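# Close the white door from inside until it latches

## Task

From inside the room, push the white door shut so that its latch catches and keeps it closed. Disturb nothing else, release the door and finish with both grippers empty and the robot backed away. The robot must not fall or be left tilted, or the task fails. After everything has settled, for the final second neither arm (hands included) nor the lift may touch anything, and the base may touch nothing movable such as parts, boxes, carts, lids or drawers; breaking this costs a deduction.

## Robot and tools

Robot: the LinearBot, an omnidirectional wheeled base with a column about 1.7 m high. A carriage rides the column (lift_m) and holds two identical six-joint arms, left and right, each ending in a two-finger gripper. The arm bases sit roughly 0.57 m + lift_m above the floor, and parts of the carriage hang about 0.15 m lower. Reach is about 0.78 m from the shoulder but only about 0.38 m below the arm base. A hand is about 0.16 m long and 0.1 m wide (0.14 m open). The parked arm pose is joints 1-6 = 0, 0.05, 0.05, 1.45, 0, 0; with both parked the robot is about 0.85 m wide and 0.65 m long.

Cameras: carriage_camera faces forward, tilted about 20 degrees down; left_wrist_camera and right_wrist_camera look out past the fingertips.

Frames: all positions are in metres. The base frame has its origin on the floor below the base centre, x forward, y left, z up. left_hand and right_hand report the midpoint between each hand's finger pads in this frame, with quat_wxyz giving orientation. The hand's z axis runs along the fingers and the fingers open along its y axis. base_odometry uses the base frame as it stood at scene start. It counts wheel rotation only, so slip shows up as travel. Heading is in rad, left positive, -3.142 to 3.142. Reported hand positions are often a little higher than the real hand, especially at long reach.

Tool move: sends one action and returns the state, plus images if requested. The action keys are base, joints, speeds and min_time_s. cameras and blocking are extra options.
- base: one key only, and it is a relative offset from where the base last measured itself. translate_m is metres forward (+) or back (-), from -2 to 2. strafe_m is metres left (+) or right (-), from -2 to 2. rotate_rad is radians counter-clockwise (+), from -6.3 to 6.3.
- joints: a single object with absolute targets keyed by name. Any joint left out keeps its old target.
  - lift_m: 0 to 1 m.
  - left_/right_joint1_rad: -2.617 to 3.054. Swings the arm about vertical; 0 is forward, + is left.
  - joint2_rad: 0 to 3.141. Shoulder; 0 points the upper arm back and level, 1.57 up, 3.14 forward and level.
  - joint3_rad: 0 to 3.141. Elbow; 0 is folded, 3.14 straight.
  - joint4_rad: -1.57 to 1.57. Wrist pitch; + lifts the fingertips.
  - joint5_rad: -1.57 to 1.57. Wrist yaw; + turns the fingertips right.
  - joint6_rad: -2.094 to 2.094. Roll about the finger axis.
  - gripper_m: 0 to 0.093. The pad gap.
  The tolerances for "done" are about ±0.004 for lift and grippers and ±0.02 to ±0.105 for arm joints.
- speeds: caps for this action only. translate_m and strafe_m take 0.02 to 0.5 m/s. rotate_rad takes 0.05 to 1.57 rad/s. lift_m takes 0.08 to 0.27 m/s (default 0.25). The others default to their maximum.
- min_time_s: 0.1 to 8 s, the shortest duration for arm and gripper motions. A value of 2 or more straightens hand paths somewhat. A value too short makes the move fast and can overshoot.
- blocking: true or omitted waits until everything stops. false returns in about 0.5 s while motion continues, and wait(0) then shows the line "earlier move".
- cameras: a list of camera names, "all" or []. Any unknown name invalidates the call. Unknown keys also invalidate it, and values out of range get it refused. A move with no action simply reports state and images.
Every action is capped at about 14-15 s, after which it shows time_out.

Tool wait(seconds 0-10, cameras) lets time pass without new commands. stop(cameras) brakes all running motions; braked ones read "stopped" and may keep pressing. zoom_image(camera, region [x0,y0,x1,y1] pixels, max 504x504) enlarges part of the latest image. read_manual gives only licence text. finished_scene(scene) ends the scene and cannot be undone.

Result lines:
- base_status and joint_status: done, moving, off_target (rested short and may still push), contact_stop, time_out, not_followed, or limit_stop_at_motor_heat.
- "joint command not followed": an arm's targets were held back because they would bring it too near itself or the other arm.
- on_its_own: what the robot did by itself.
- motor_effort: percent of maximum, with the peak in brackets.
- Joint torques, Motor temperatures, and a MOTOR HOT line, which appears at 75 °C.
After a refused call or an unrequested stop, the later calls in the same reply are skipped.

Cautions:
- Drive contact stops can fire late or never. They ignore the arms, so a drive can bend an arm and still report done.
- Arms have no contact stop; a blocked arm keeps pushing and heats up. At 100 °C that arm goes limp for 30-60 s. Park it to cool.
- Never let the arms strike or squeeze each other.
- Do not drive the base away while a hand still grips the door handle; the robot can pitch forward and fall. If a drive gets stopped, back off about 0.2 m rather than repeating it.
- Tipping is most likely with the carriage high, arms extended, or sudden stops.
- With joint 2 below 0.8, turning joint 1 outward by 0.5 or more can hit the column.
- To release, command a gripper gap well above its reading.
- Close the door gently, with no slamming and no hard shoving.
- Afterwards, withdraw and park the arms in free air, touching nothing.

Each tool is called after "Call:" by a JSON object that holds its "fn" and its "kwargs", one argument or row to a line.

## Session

Call:
{"fn": "move", "kwargs": {

}}

Scene clock: 0.00 s.
Joint torques (N m): no reading
Motor temperatures (°C): left_arm=[30 34 36 30 28 30 27] | right_arm=[31 32 33 28 29 29 31]
base_odometry: x=+0.000 y=+0.000 heading=+0.000
base_status: not commanded
joint_positions: lift_m=+0.300 left_joint1_rad=-0.004 left_joint2_rad=+0.043 left_joint3_rad=+0.038 left_joint4_rad=+1.478 left_joint5_rad=-0.003 left_joint6_rad=-0.042 left_gripper_m=+0.09396 right_joint1_rad=-0.020 right_joint2_rad=+0.054 right_joint3_rad=+0.039 right_joint4_rad=+1.497 right_joint5_rad=+0.020 right_joint6_rad=+0.048 right_gripper_m=+0.09396
joint_status: not commanded
motor_effort: lift_m=+18 drive_wheels=+0
left_hand: x=+0.2411 y=+0.2976 z=+1.3111 quat_wxyz=(+0.999, -0.002, +0.049, -0.023) (m; base frame)
right_hand: x=+0.2395 y=-0.3011 z=+1.3116 quat_wxyz=(+0.999, +0.011, +0.044, +0.013) (m; base frame)
pictures: carriage_camera, left_wrist_camera, right_wrist_camera
Images, in order (width x height): carriage_camera 672x504, left_wrist_camera 672x504, right_wrist_camera 672x504.

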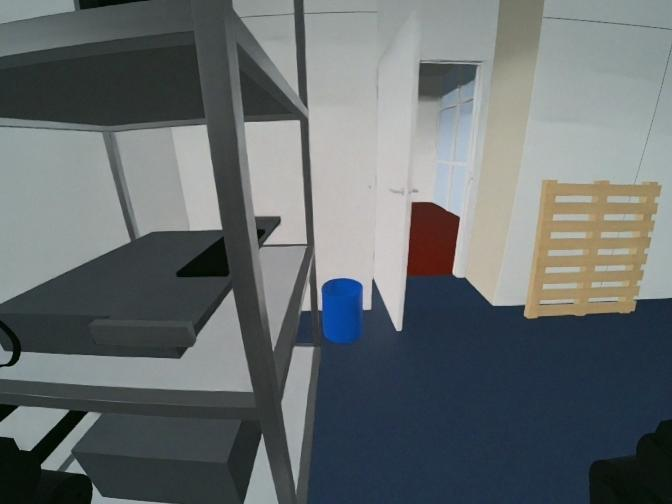

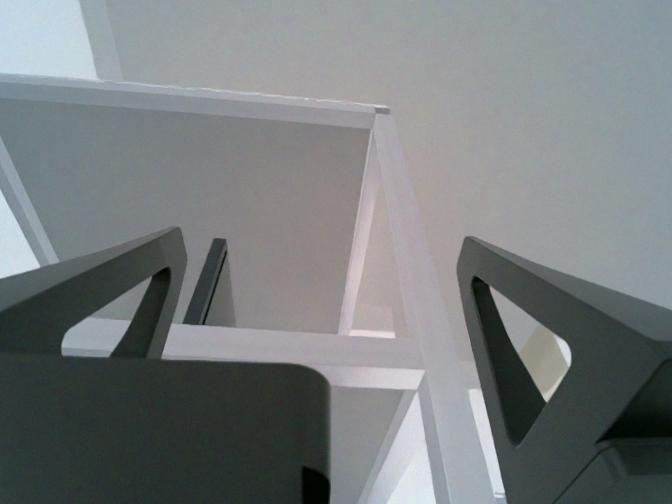

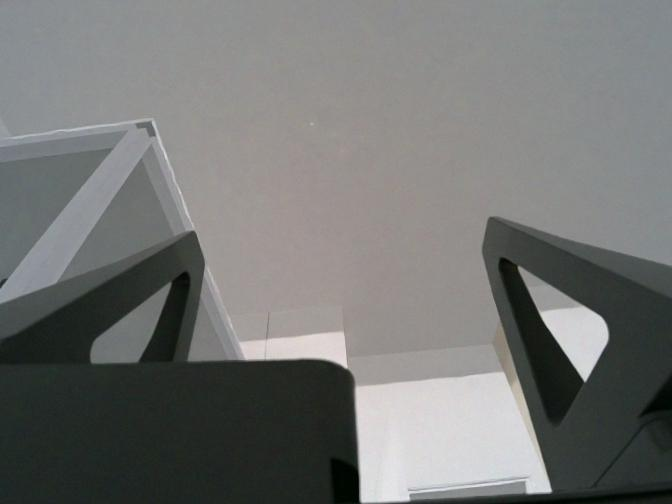

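Call:
{"fn": "move", "kwargs": {
  "base": {"strafe_m": -0.6},
  "joints": {"left_gripper_m": 0.0, "right_gripper_m": 0.0, "lift_m": 0.38}
}}

Call:
{"fn": "move", "kwargs": {
  "base": {"translate_m": 0.9},
  "joints": {"left_joint1_rad": 0.0, "left_joint2_rad": 2.14, "left_joint3_rad": 1.64, "left_joint4_rad": 0.5, "left_joint5_rad": 0, "left_joint6_rad": 0},
  "cameras": ["carriage_camera", "left_wrist_camera"]
}}

Scene clock: 13.40 s.
Joint torques (N m): left_arm=[-0.25 4.15 5.61 -0.18 0.13 0.05] | right_arm=[-0.18 3.9 5.79 -0.3 -0.1 -0.04]
move: done
base_odometry: x=-0.001 y=-0.600 heading=-0.001
base_status: done
joint_positions: lift_m=+0.380 left_joint1_rad=-0.003 left_joint2_rad=+0.043 left_joint3_rad=+0.038 left_joint4_rad=+1.478 left_joint5_rad=-0.003 left_joint6_rad=-0.042 left_gripper_m=+0.00066 right_joint1_rad=-0.019 right_joint2_rad=+0.054 right_joint3_rad=+0.039 right_joint4_rad=+1.497 right_joint5_rad=+0.020 right_joint6_rad=+0.048 right_gripper_m=+0.00010
joint_status: all done
motor_effort: lift_m=+17(21) drive_wheels=-4(20)
left_hand: x=+0.2411 y=+0.2976 z=+1.3912 quat_wxyz=(+0.999, -0.002, +0.049, -0.022) (m; base frame)
right_hand: x=+0.2395 y=-0.3011 z=+1.3917 quat_wxyz=(+0.999, +0.011, +0.044, +0.014) (m; base frame)
pictures: none

Scene clock: 17.50 s.
Joint torques (N m): left_arm=[0.09 -13.03 9.48 1.92 0.15 0.16] | right_arm=[-0.13 3.93 5.79 -0.27 -0.09 -0.06]
move: done
base_odometry: x=+0.899 y=-0.601 heading=-0.001
base_status: done
joint_positions: lift_m=+0.380 left_joint1_rad=-0.003 left_joint2_rad=+2.135 left_joint3_rad=+1.614 left_joint4_rad=+0.505 left_joint5_rad=-0.003 left_joint6_rad=-0.011 left_gripper_m=+0.00066 right_joint1_rad=-0.019 right_joint2_rad=+0.054 right_joint3_rad=+0.039 right_joint4_rad=+1.496 right_joint5_rad=+0.020 right_joint6_rad=+0.048 right_gripper_m=+0.00010
joint_status: all done
motor_effort: lift_m=+17(18) drive_wheels=-2(15)
left_hand: x=+0.8666 y=+0.2955 z=+1.2234 quat_wxyz=(+0.701, -0.004, +0.713, -0.004) (m; base frame)
right_hand: x=+0.2399 y=-0.3011 z=+1.3916 quat_wxyz=(+0.999, +0.011, +0.045, +0.014) (m; base frame)
pictures: carriage_camera, left_wrist_camera
Images, in order (width x height): carriage_camera 672x504, left_wrist_camera 672x504.

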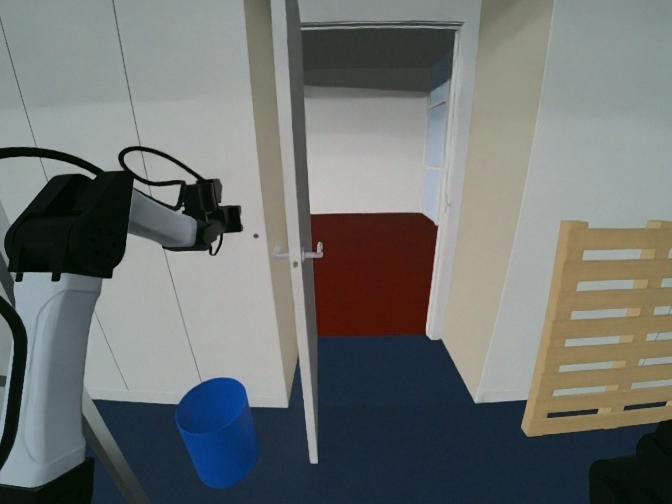

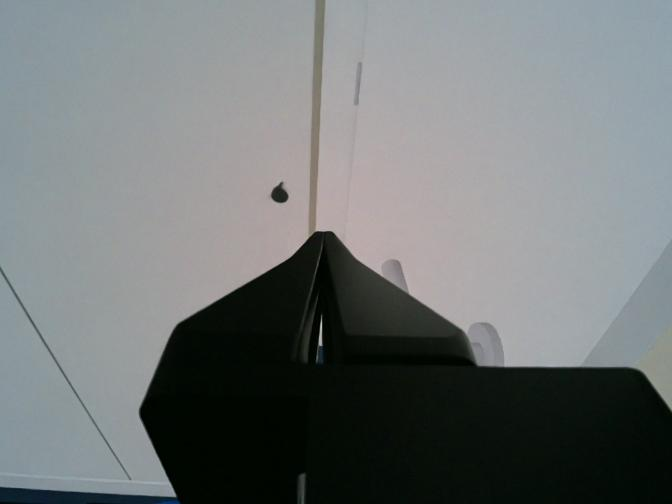

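Call:
{"fn": "move", "kwargs": {
  "base": {"translate_m": 0.29}
}}

Call:
{"fn": "move", "kwargs": {
  "base": {"strafe_m": -0.45},
  "speeds": {"strafe_m": 0.17}
}}

Call:
{"fn": "move", "kwargs": {
  "base": {"translate_m": 0.4},
  "speeds": {"translate_m": 0.18},
  "cameras": ["carriage_camera"]
}}

Call:
{"fn": "move", "kwargs": {
  "base": {"strafe_m": 0.14},
  "joints": {"left_joint1_rad": -0.6, "left_joint5_rad": -0.3},
  "min_time_s": 1.2,
  "cameras": ["carriage_camera"]
}}

Scene clock: 31.63 s.
Joint torques (N m): left_arm=[0.13 -12.72 9.32 1.94 0.11 0.17] | right_arm=[-0.2 4 5.86 -0.28 -0.1 -0.05]
Motor temperatures (°C): left_arm=[30 41 41 34 28 30 28] | right_arm=[31 33 34 29 29 29 31]
move: done
base_odometry: x=+1.189 y=-0.602 heading=-0.001
base_status: done
joint_positions: lift_m=+0.380 left_joint1_rad=-0.003 left_joint2_rad=+2.135 left_joint3_rad=+1.614 left_joint4_rad=+0.502 left_joint5_rad=-0.003 left_joint6_rad=-0.011 left_gripper_m=+0.00066 right_joint1_rad=-0.019 right_joint2_rad=+0.054 right_joint3_rad=+0.039 right_joint4_rad=+1.495 right_joint5_rad=+0.020 right_joint6_rad=+0.048 right_gripper_m=+0.00010
joint_status: not commanded
motor_effort: lift_m=+18(18) drive_wheels=-2(15)
left_hand: x=+0.8666 y=+0.2955 z=+1.2229 quat_wxyz=(+0.701, -0.004, +0.714, -0.004) (m; base frame)
right_hand: x=+0.2401 y=-0.3011 z=+1.3916 quat_wxyz=(+0.999, +0.011, +0.046, +0.014) (m; base frame)
pictures: none

Scene clock: 35.27 s.
Joint torques (N m): left_arm=[-0.29 -12.89 9.36 1.97 0.26 0.06] | right_arm=[0.08 3.97 5.78 -0.28 -0.09 -0.05]
move: done
base_odometry: x=+1.189 y=-1.052 heading=-0.001
base_status: done
joint_positions: lift_m=+0.380 left_joint1_rad=+0.001 left_joint2_rad=+2.135 left_joint3_rad=+1.614 left_joint4_rad=+0.502 left_joint5_rad=-0.013 left_joint6_rad=-0.001 left_gripper_m=+0.00065 right_joint1_rad=-0.019 right_joint2_rad=+0.054 right_joint3_rad=+0.039 right_joint4_rad=+1.495 right_joint5_rad=+0.020 right_joint6_rad=+0.048 right_gripper_m=+0.00010
joint_status: not commanded
motor_effort: lift_m=+18(18) drive_wheels=-1(15)
left_hand: x=+0.8666 y=+0.3000 z=+1.2229 quat_wxyz=(+0.701, -0.005, +0.714, +0.004) (m; base frame)
right_hand: x=+0.2401 y=-0.3011 z=+1.3916 quat_wxyz=(+0.999, +0.011, +0.046, +0.014) (m; base frame)
pictures: none

Scene clock: 38.50 s.
Joint torques (N m): left_arm=[-0.53 -12.94 9.43 1.97 0.26 0.06] | right_arm=[-0.16 3.93 5.78 -0.26 -0.09 -0.04]
move: done
base_odometry: x=+1.589 y=-1.053 heading=-0.002
base_status: done
joint_positions: lift_m=+0.380 left_joint1_rad=+0.005 left_joint2_rad=+2.135 left_joint3_rad=+1.614 left_joint4_rad=+0.502 left_joint5_rad=-0.014 left_joint6_rad=-0.003 left_gripper_m=+0.00065 right_joint1_rad=-0.019 right_joint2_rad=+0.054 right_joint3_rad=+0.039 right_joint4_rad=+1.495 right_joint5_rad=+0.020 right_joint6_rad=+0.048 right_gripper_m=+0.00010
joint_status: not commanded
motor_effort: lift_m=+18(18) drive_wheels=-1(12)
left_hand: x=+0.8665 y=+0.3032 z=+1.2228 quat_wxyz=(+0.700, -0.008, +0.714, +0.006) (m; base frame)
right_hand: x=+0.2401 y=-0.3011 z=+1.3916 quat_wxyz=(+0.999, +0.011, +0.046, +0.014) (m; base frame)
pictures: carriage_camera
Images, in order (width x height): carriage_camera 672x504.

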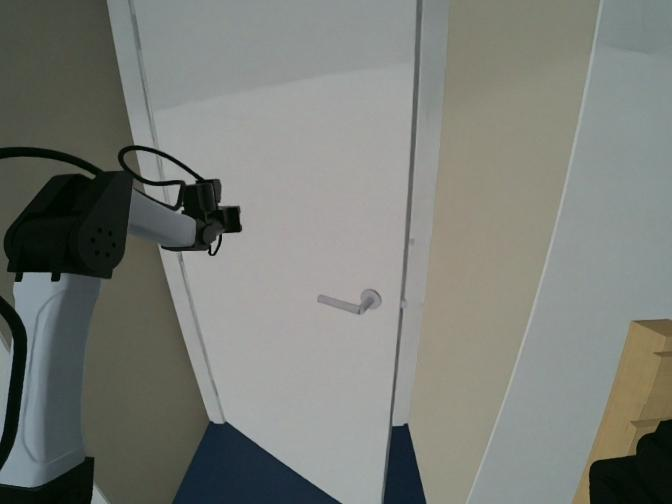

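Scene clock: 40.40 s.
Joint torques (N m): left_arm=[-0.44 -12.86 9.39 1.93 -0.07 0.03] | right_arm=[-0.08 3.95 5.78 -0.29 -0.11 -0.04]
move: done
base_odometry: x=+1.590 y=-0.913 heading=-0.002
base_status: done
joint_positions: lift_m=+0.380 left_joint1_rad=-0.596 left_joint2_rad=+2.135 left_joint3_rad=+1.614 left_joint4_rad=+0.501 left_joint5_rad=-0.286 left_joint6_rad=-0.003 left_gripper_m=+0.00065 right_joint1_rad=-0.020 right_joint2_rad=+0.054 right_joint3_rad=+0.039 right_joint4_rad=+1.495 right_joint5_rad=+0.020 right_joint6_rad=+0.048 right_gripper_m=+0.00010
joint_status: all done
motor_effort: lift_m=+18(18) drive_wheels=+0(11)
left_hand: x=+0.7760 y=-0.0238 z=+1.2227 quat_wxyz=(+0.692, +0.111, +0.705, -0.107) (m; base frame)
right_hand: x=+0.2401 y=-0.3011 z=+1.3916 quat_wxyz=(+0.999, +0.011, +0.046, +0.013) (m; base frame)
pictures: carriage_camera
Images, in order (width x height): carriage_camera 672x504.

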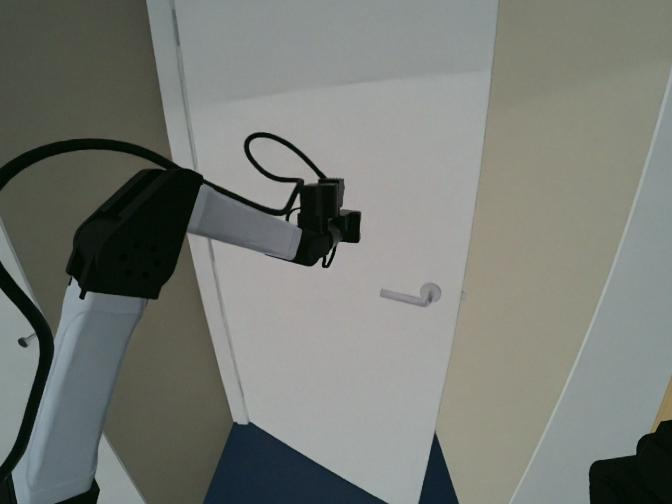

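Call:
{"fn": "move", "kwargs": {
  "base": {"translate_m": 0.41},
  "speeds": {"translate_m": 0.12},
  "cameras": ["carriage_camera", "left_wrist_camera"]
}}

Call:
{"fn": "zoom_image", "kwargs": {
  "camera": "carriage_camera",
  "region": [350, 200, 580, 504]
}}

Scene clock: 49.30 s.
Joint torques (N m): left_arm=[9.31 -11.66 9.58 2.17 -3.39 0.05] | right_arm=[0.09 4 5.78 -0.24 -0.1 -0.05]
move: done
base_odometry: x=+1.999 y=-0.913 heading=-0.002
base_status: done
joint_positions: lift_m=+0.380 left_joint1_rad=-0.722 left_joint2_rad=+2.124 left_joint3_rad=+1.612 left_joint4_rad=+0.475 left_joint5_rad=+0.000 left_joint6_rad=-0.003 left_gripper_m=+0.00064 right_joint1_rad=-0.020 right_joint2_rad=+0.054 right_joint3_rad=+0.039 right_joint4_rad=+1.496 right_joint5_rad=+0.020 right_joint6_rad=+0.048 right_gripper_m=+0.00010
joint_status: not commanded
motor_effort: lift_m=+18(18) drive_wheels=+7(13)
left_hand: x=+0.7024 y=-0.1322 z=+1.2224 quat_wxyz=(+0.649, +0.253, +0.674, -0.246) (m; base frame)
right_hand: x=+0.2399 y=-0.3011 z=+1.3916 quat_wxyz=(+0.999, +0.011, +0.045, +0.013) (m; base frame)
pictures: carriage_camera, left_wrist_camera
Images, in order (width x height): carriage_camera 672x504, left_wrist_camera 672x504.

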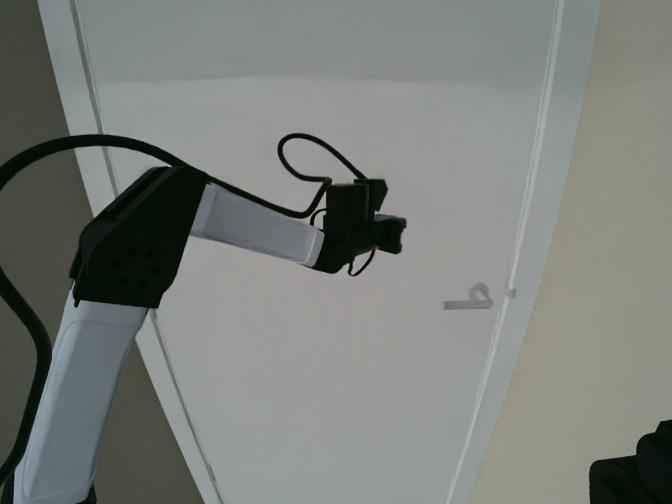

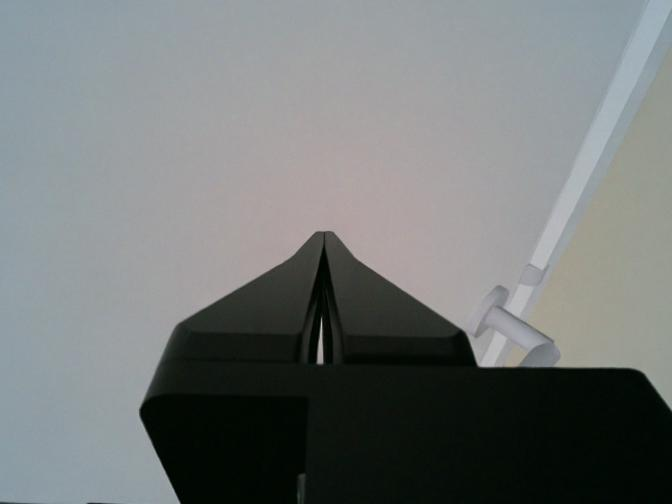

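Scaled by 1.658 from the camera's 672x504 image, which has a finer 960x720 frame.

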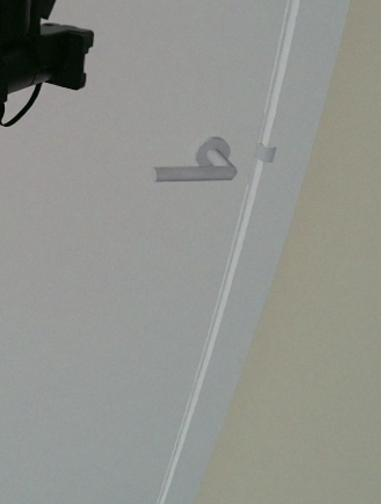

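Call:
{"fn": "move", "kwargs": {
  "base": {"translate_m": -0.35},
  "cameras": ["carriage_camera"]
}}

Call:
{"fn": "zoom_image", "kwargs": {
  "camera": "carriage_camera",
  "region": [350, 200, 520, 504]
}}

Scene clock: 56.93 s.
Joint torques (N m): left_arm=[-0.2 -12.4 9.47 2.08 -0.07 0.1] | right_arm=[-0.12 4.05 5.75 -0.28 -0.08 -0.03]
Motor temperatures (°C): left_arm=[32 46 44 37 31 30 28] | right_arm=[30 33 35 29 29 29 31]
move: done
base_odometry: x=+1.649 y=-0.912 heading=-0.002
base_status: done
joint_positions: lift_m=+0.380 left_joint1_rad=-0.598 left_joint2_rad=+2.129 left_joint3_rad=+1.612 left_joint4_rad=+0.486 left_joint5_rad=-0.286 left_joint6_rad=-0.003 left_gripper_m=+0.00064 right_joint1_rad=-0.020 right_joint2_rad=+0.054 right_joint3_rad=+0.039 right_joint4_rad=+1.496 right_joint5_rad=+0.020 right_joint6_rad=+0.048 right_gripper_m=+0.00010
joint_status: not commanded
motor_effort: lift_m=+17(18) drive_wheels=+1(13)
left_hand: x=+0.7746 y=-0.0243 z=+1.2218 quat_wxyz=(+0.689, +0.113, +0.708, -0.106) (m; base frame)
right_hand: x=+0.2397 y=-0.3011 z=+1.3916 quat_wxyz=(+0.999, +0.011, +0.045, +0.013) (m; base frame)
pictures: carriage_camera
Images, in order (width x height): carriage_camera 672x504.

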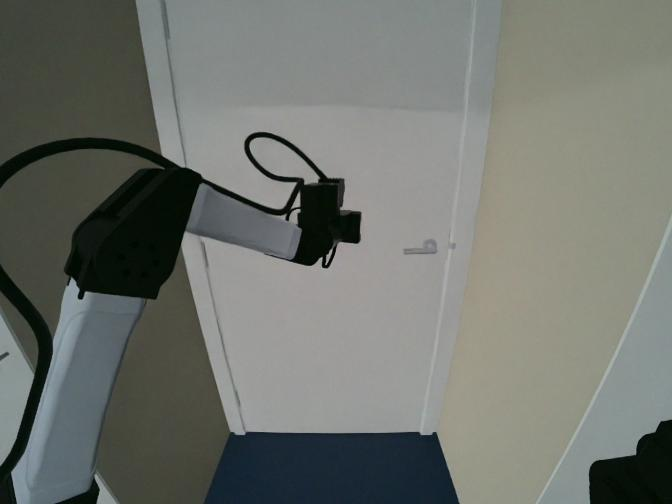

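Scaled by 1.658 from the camera's 672x504 image, which has a finer 960x720 frame.

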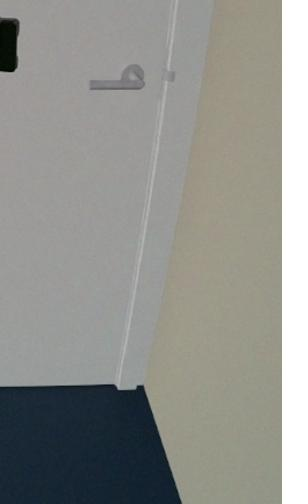

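Same as the successful state in scene 1.

Call:
{"fn": "finished_scene", "kwargs": {
  "scene": 2
}}

The scene is finished: the task was done.


## Next scene

The same job, from a new start.

Call:
{"fn": "move", "kwargs": {

}}

Scene clock: 0.00 s.
Joint torques (N m): no reading
Motor temperatures (°C): left_arm=[30 33 35 29 28 30 27] | right_arm=[30 31 32 28 29 29 31]
base_odometry: x=+0.000 y=+0.000 heading=+0.000
base_status: not commanded
joint_positions: lift_m=+0.300 left_joint1_rad=-0.008 left_joint2_rad=+0.051 left_joint3_rad=+0.041 left_joint4_rad=+1.440 left_joint5_rad=+0.011 left_joint6_rad=+0.011 left_gripper_m=+0.09396 right_joint1_rad=+0.018 right_joint2_rad=+0.067 right_joint3_rad=+0.063 right_joint4_rad=+1.446 right_joint5_rad=+0.039 right_joint6_rad=-0.006 right_gripper_m=+0.09396
joint_status: not commanded
motor_effort: lift_m=+18 drive_wheels=+1
left_hand: x=+0.2522 y=+0.2949 z=+1.3106 quat_wxyz=(+0.997, +0.006, +0.071, +0.001) (m; base frame)
right_hand: x=+0.2488 y=-0.3033 z=+1.3166 quat_wxyz=(+0.998, +0.018, +0.064, +0.005) (m; base frame)
pictures: carriage_camera, left_wrist_camera, right_wrist_camera
Images, in order (width x height): carriage_camera 672x504, left_wrist_camera 672x504, right_wrist_camera 672x504.

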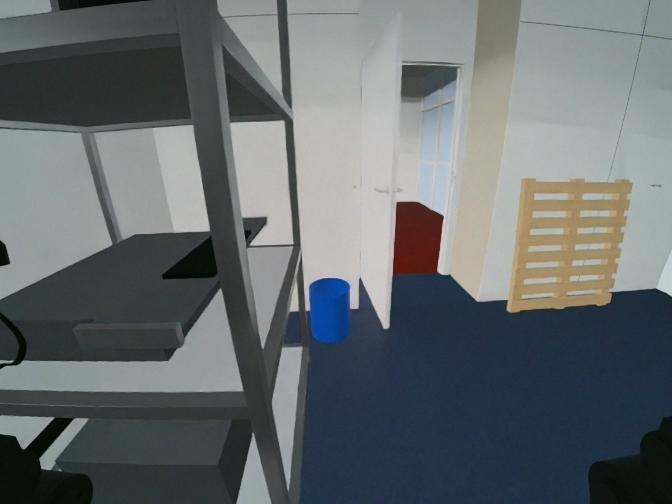

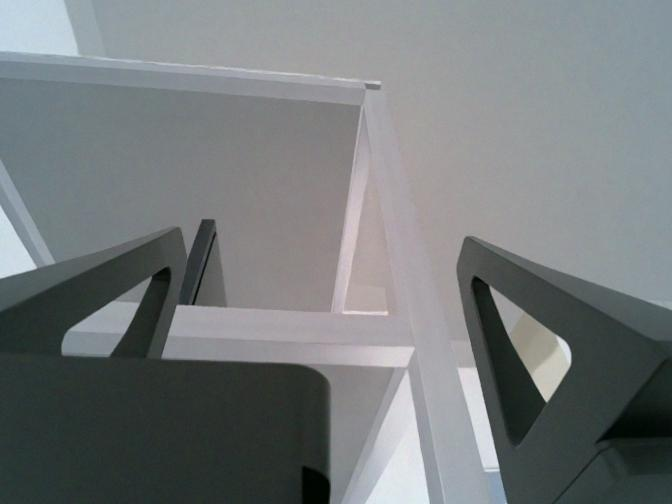

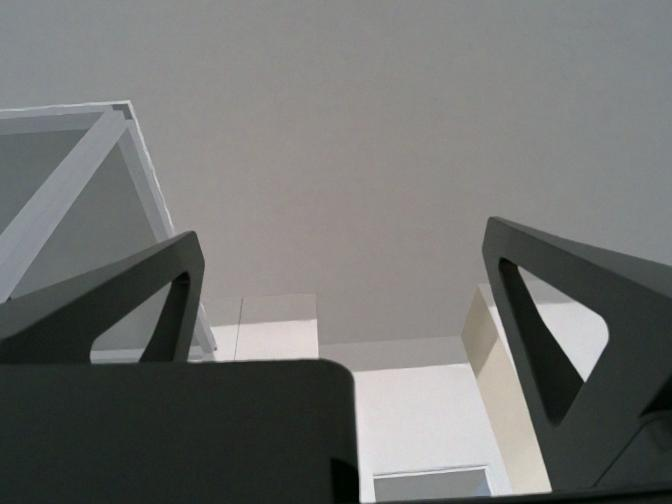

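Call:
{"fn": "move", "kwargs": {
  "base": {"rotate_rad": 0.043}
}}

Call:
{"fn": "move", "kwargs": {
  "base": {"strafe_m": -0.6},
  "joints": {"left_gripper_m": 0.0, "right_gripper_m": 0.0, "lift_m": 0.38}
}}

Call:
{"fn": "move", "kwargs": {
  "base": {"translate_m": 0.9},
  "joints": {"left_joint1_rad": 0.0, "left_joint2_rad": 2.14, "left_joint3_rad": 1.64, "left_joint4_rad": 0.5, "left_joint5_rad": 0, "left_joint6_rad": 0},
  "cameras": ["carriage_camera", "left_wrist_camera"]
}}

Scene clock: 11.13 s.
Joint torques (N m): left_arm=[-0.17 3.77 5.57 -0.13 0.09 0.03] | right_arm=[-0.13 3.84 6.05 -0.2 -0.11 -0.04]
move: done
base_odometry: x=+0.000 y=+0.000 heading=+0.043
base_status: done
joint_positions: lift_m=+0.300 left_joint1_rad=-0.008 left_joint2_rad=+0.051 left_joint3_rad=+0.041 left_joint4_rad=+1.440 left_joint5_rad=+0.011 left_joint6_rad=+0.011 left_gripper_m=+0.09396 right_joint1_rad=+0.018 right_joint2_rad=+0.067 right_joint3_rad=+0.063 right_joint4_rad=+1.446 right_joint5_rad=+0.039 right_joint6_rad=-0.006 right_gripper_m=+0.09396
joint_status: not commanded
motor_effort: lift_m=+18(18) drive_wheels=+0(7)
left_hand: x=+0.2522 y=+0.2949 z=+1.3106 quat_wxyz=(+0.997, +0.006, +0.071, +0.001) (m; base frame)
right_hand: x=+0.2489 y=-0.3033 z=+1.3166 quat_wxyz=(+0.998, +0.018, +0.065, +0.005) (m; base frame)
pictures: none

Scene clock: 14.60 s.
Joint torques (N m): left_arm=[-0.17 3.96 5.52 -0.11 0.11 0.06] | right_arm=[-0.2 3.82 6.05 -0.2 -0.08 -0.04]
move: done
base_odometry: x=+0.025 y=-0.599 heading=+0.042
base_status: done
joint_positions: lift_m=+0.380 left_joint1_rad=-0.007 left_joint2_rad=+0.051 left_joint3_rad=+0.041 left_joint4_rad=+1.440 left_joint5_rad=+0.011 left_joint6_rad=+0.011 left_gripper_m=+0.00066 right_joint1_rad=+0.019 right_joint2_rad=+0.067 right_joint3_rad=+0.063 right_joint4_rad=+1.446 right_joint5_rad=+0.039 right_joint6_rad=-0.006 right_gripper_m=+0.00010
joint_status: all done
motor_effort: lift_m=+17(22) drive_wheels=-2(19)
left_hand: x=+0.2522 y=+0.2949 z=+1.3907 quat_wxyz=(+0.997, +0.006, +0.071, +0.001) (m; base frame)
right_hand: x=+0.2489 y=-0.3032 z=+1.3966 quat_wxyz=(+0.998, +0.018, +0.065, +0.005) (m; base frame)
pictures: none

Scene clock: 18.70 s.
Joint torques (N m): left_arm=[0.34 -12.81 9.42 1.97 -0.02 -0.03] | right_arm=[-0.2 3.77 6.11 -0.17 -0.09 -0.04]
move: done
base_odometry: x=+0.924 y=-0.562 heading=+0.042
base_status: done
joint_positions: lift_m=+0.380 left_joint1_rad=-0.007 left_joint2_rad=+2.136 left_joint3_rad=+1.613 left_joint4_rad=+0.502 left_joint5_rad=+0.011 left_joint6_rad=+0.011 left_gripper_m=+0.00066 right_joint1_rad=+0.019 right_joint2_rad=+0.067 right_joint3_rad=+0.063 right_joint4_rad=+1.444 right_joint5_rad=+0.039 right_joint6_rad=-0.006 right_gripper_m=+0.00010
joint_status: all done
motor_effort: lift_m=+18(18) drive_wheels=-2(16)
left_hand: x=+0.8666 y=+0.2903 z=+1.2216 quat_wxyz=(+0.700, +0.010, +0.714, -0.003) (m; base frame)
right_hand: x=+0.2494 y=-0.3032 z=+1.3965 quat_wxyz=(+0.998, +0.018, +0.066, +0.005) (m; base frame)
pictures: carriage_camera, left_wrist_camera
Images, in order (width x height): carriage_camera 672x504, left_wrist_camera 672x504.

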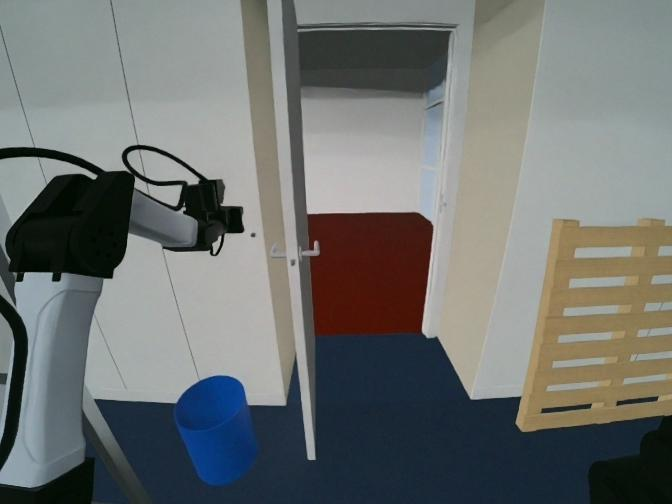

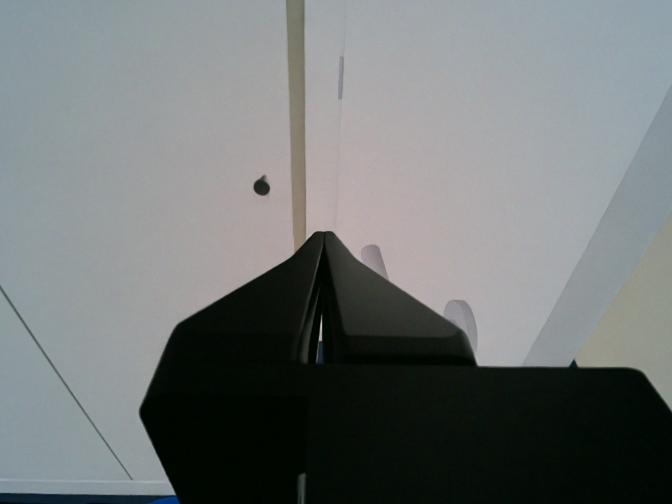

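Call:
{"fn": "move", "kwargs": {
  "base": {"translate_m": 0.295}
}}

Call:
{"fn": "move", "kwargs": {
  "base": {"strafe_m": -0.44},
  "speeds": {"strafe_m": 0.17}
}}

Call:
{"fn": "move", "kwargs": {
  "base": {"translate_m": 0.4},
  "speeds": {"translate_m": 0.18}
}}

Call:
{"fn": "move", "kwargs": {
  "base": {"strafe_m": 0.14},
  "joints": {"left_joint1_rad": -0.6, "left_joint5_rad": -0.3},
  "min_time_s": 1.2,
  "cameras": ["carriage_camera"]
}}

Scene clock: 27.40 s.
Joint torques (N m): left_arm=[0.46 -12.78 9.42 2 -0.05 -0.07] | right_arm=[-0.2 3.82 6.06 -0.13 -0.09 -0.06]
Motor temperatures (°C): left_arm=[30 39 37 32 28 30 27] | right_arm=[30 32 33 28 29 29 31]
move: done
base_odometry: x=+1.219 y=-0.550 heading=+0.041
base_status: done
joint_positions: lift_m=+0.380 left_joint1_rad=-0.007 left_joint2_rad=+2.136 left_joint3_rad=+1.613 left_joint4_rad=+0.500 left_joint5_rad=+0.011 left_joint6_rad=+0.011 left_gripper_m=+0.00066 right_joint1_rad=+0.019 right_joint2_rad=+0.067 right_joint3_rad=+0.063 right_joint4_rad=+1.443 right_joint5_rad=+0.039 right_joint6_rad=-0.006 right_gripper_m=+0.00010
joint_status: not commanded
motor_effort: lift_m=+18(18) drive_wheels=-2(14)
left_hand: x=+0.8666 y=+0.2903 z=+1.2210 quat_wxyz=(+0.699, +0.010, +0.715, -0.003) (m; base frame)
right_hand: x=+0.2496 y=-0.3032 z=+1.3965 quat_wxyz=(+0.998, +0.018, +0.066, +0.005) (m; base frame)
pictures: none

Scene clock: 30.97 s.
Joint torques (N m): left_arm=[-0.2 -12.72 9.4 2.01 0.24 -0.01] | right_arm=[-0.16 3.85 6.01 -0.16 -0.1 -0.04]
move: done
base_odometry: x=+1.238 y=-0.990 heading=+0.041
base_status: done
joint_positions: lift_m=+0.380 left_joint1_rad=+0.000 left_joint2_rad=+2.136 left_joint3_rad=+1.613 left_joint4_rad=+0.499 left_joint5_rad=-0.013 left_joint6_rad=+0.005 left_gripper_m=+0.00065 right_joint1_rad=+0.019 right_joint2_rad=+0.067 right_joint3_rad=+0.063 right_joint4_rad=+1.443 right_joint5_rad=+0.039 right_joint6_rad=-0.006 right_gripper_m=+0.00010
joint_status: not commanded
motor_effort: lift_m=+18(18) drive_wheels=+1(13)
left_hand: x=+0.8666 y=+0.2996 z=+1.2208 quat_wxyz=(+0.698, -0.003, +0.716, +0.007) (m; base frame)
right_hand: x=+0.2496 y=-0.3032 z=+1.3965 quat_wxyz=(+0.998, +0.018, +0.066, +0.005) (m; base frame)
pictures: none

Scene clock: 34.20 s.
Joint torques (N m): left_arm=[-0.58 -12.7 9.33 1.98 0.29 0] | right_arm=[-0.16 3.9 6.06 -0.15 -0.1 -0.04]
move: done
base_odometry: x=+1.637 y=-0.973 heading=+0.041
base_status: done
joint_positions: lift_m=+0.380 left_joint1_rad=+0.005 left_joint2_rad=+2.136 left_joint3_rad=+1.613 left_joint4_rad=+0.499 left_joint5_rad=-0.015 left_joint6_rad=+0.003 left_gripper_m=+0.00065 right_joint1_rad=+0.019 right_joint2_rad=+0.067 right_joint3_rad=+0.063 right_joint4_rad=+1.444 right_joint5_rad=+0.039 right_joint6_rad=-0.006 right_gripper_m=+0.00010
joint_status: not commanded
motor_effort: lift_m=+18(18) drive_wheels=-2(12)
left_hand: x=+0.8666 y=+0.3028 z=+1.2207 quat_wxyz=(+0.698, -0.006, +0.716, +0.008) (m; base frame)
right_hand: x=+0.2495 y=-0.3032 z=+1.3965 quat_wxyz=(+0.998, +0.018, +0.066, +0.005) (m; base frame)
pictures: none

Scene clock: 36.10 s.
Joint torques (N m): left_arm=[-0.69 -12.62 9.25 1.94 -0.08 0] | right_arm=[-0.13 3.88 6.12 -0.12 -0.09 -0.06]
move: done
base_odometry: x=+1.632 y=-0.834 heading=+0.041
base_status: done
joint_positions: lift_m=+0.380 left_joint1_rad=-0.595 left_joint2_rad=+2.136 left_joint3_rad=+1.613 left_joint4_rad=+0.497 left_joint5_rad=-0.285 left_joint6_rad=+0.003 left_gripper_m=+0.00065 right_joint1_rad=+0.019 right_joint2_rad=+0.067 right_joint3_rad=+0.063 right_joint4_rad=+1.444 right_joint5_rad=+0.039 right_joint6_rad=-0.006 right_gripper_m=+0.00010
joint_status: all done
motor_effort: lift_m=+17(18) drive_wheels=+1(13)
left_hand: x=+0.7762 y=-0.0237 z=+1.2205 quat_wxyz=(+0.690, +0.114, +0.707, -0.104) (m; base frame)
right_hand: x=+0.2495 y=-0.3032 z=+1.3965 quat_wxyz=(+0.998, +0.018, +0.066, +0.005) (m; base frame)
pictures: carriage_camera
Images, in order (width x height): carriage_camera 672x504.

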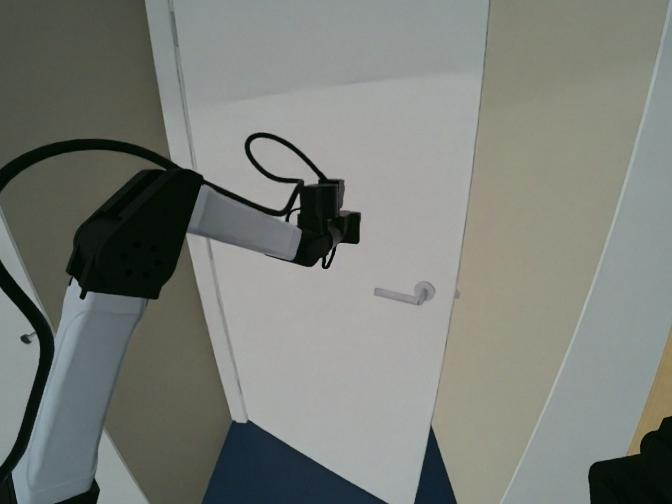

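Call:
{"fn": "move", "kwargs": {
  "base": {"translate_m": 0.415},
  "speeds": {"translate_m": 0.13},
  "cameras": ["carriage_camera"]
}}

Call:
{"fn": "move", "kwargs": {
  "base": {"translate_m": -0.3},
  "cameras": ["carriage_camera"]
}}

Call:
{"fn": "zoom_image", "kwargs": {
  "camera": "carriage_camera",
  "region": [350, 200, 520, 504]
}}

Scene clock: 46.20 s.
Joint torques (N m): left_arm=[8.5 -12.16 9.65 2.21 -2.64 0] | right_arm=[-0.18 3.84 6.05 -0.19 -0.11 -0.05]
Motor temperatures (°C): left_arm=[30 44 40 35 28 30 28] | right_arm=[30 32 33 28 29 29 31]
move: done
base_odometry: x=+2.046 y=-0.816 heading=+0.041
base_status: done
joint_positions: lift_m=+0.380 left_joint1_rad=-0.712 left_joint2_rad=+2.130 left_joint3_rad=+1.610 left_joint4_rad=+0.474 left_joint5_rad=-0.061 left_joint6_rad=+0.003 left_gripper_m=+0.00064 right_joint1_rad=+0.018 right_joint2_rad=+0.067 right_joint3_rad=+0.063 right_joint4_rad=+1.445 right_joint5_rad=+0.039 right_joint6_rad=-0.006 right_gripper_m=+0.00010
joint_status: not commanded
motor_effort: lift_m=+18(18) drive_wheels=+7(14)
left_hand: x=+0.7140 y=-0.1195 z=+1.2174 quat_wxyz=(+0.655, +0.233, +0.684, -0.219) (m; base frame)
right_hand: x=+0.2491 y=-0.3033 z=+1.3966 quat_wxyz=(+0.998, +0.018, +0.065, +0.005) (m; base frame)
pictures: carriage_camera
Images, in order (width x height): carriage_camera 672x504.

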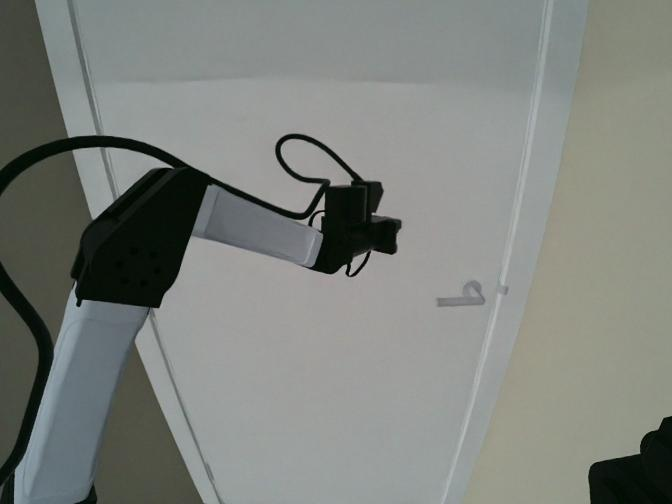

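Scene clock: 48.70 s.
Joint torques (N m): left_arm=[-0.42 -12.16 9.43 2.1 -0.08 0.04] | right_arm=[-0.16 3.88 6.05 -0.22 -0.09 -0.05]
move: done
base_odometry: x=+1.746 y=-0.828 heading=+0.041
base_status: done
joint_positions: lift_m=+0.380 left_joint1_rad=-0.598 left_joint2_rad=+2.130 left_joint3_rad=+1.612 left_joint4_rad=+0.484 left_joint5_rad=-0.286 left_joint6_rad=+0.003 left_gripper_m=+0.00064 right_joint1_rad=+0.018 right_joint2_rad=+0.067 right_joint3_rad=+0.063 right_joint4_rad=+1.448 right_joint5_rad=+0.039 right_joint6_rad=-0.006 right_gripper_m=+0.00010
joint_status: not commanded
motor_effort: lift_m=+18(18) drive_wheels=+0(12)
left_hand: x=+0.7744 y=-0.0248 z=+1.2206 quat_wxyz=(+0.688, +0.116, +0.709, -0.104) (m; base frame)
right_hand: x=+0.2485 y=-0.3033 z=+1.3966 quat_wxyz=(+0.998, +0.018, +0.064, +0.005) (m; base frame)
pictures: carriage_camera
Images, in order (width x height): carriage_camera 672x504.

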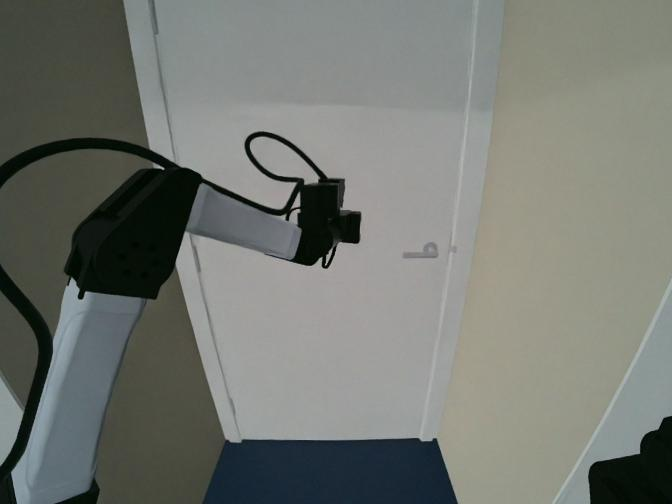

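Scaled by 1.658 from the camera's 672x504 image, which has a finer 960x720 frame.

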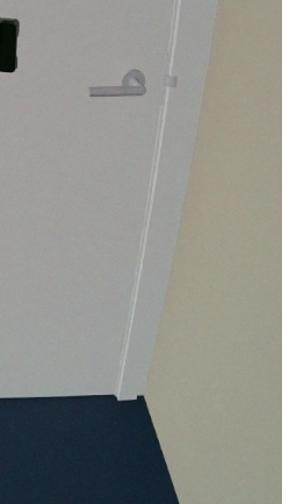

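Call:
{"fn": "finished_scene", "kwargs": {
  "scene": 3
}}

The scene is finished: the task was done.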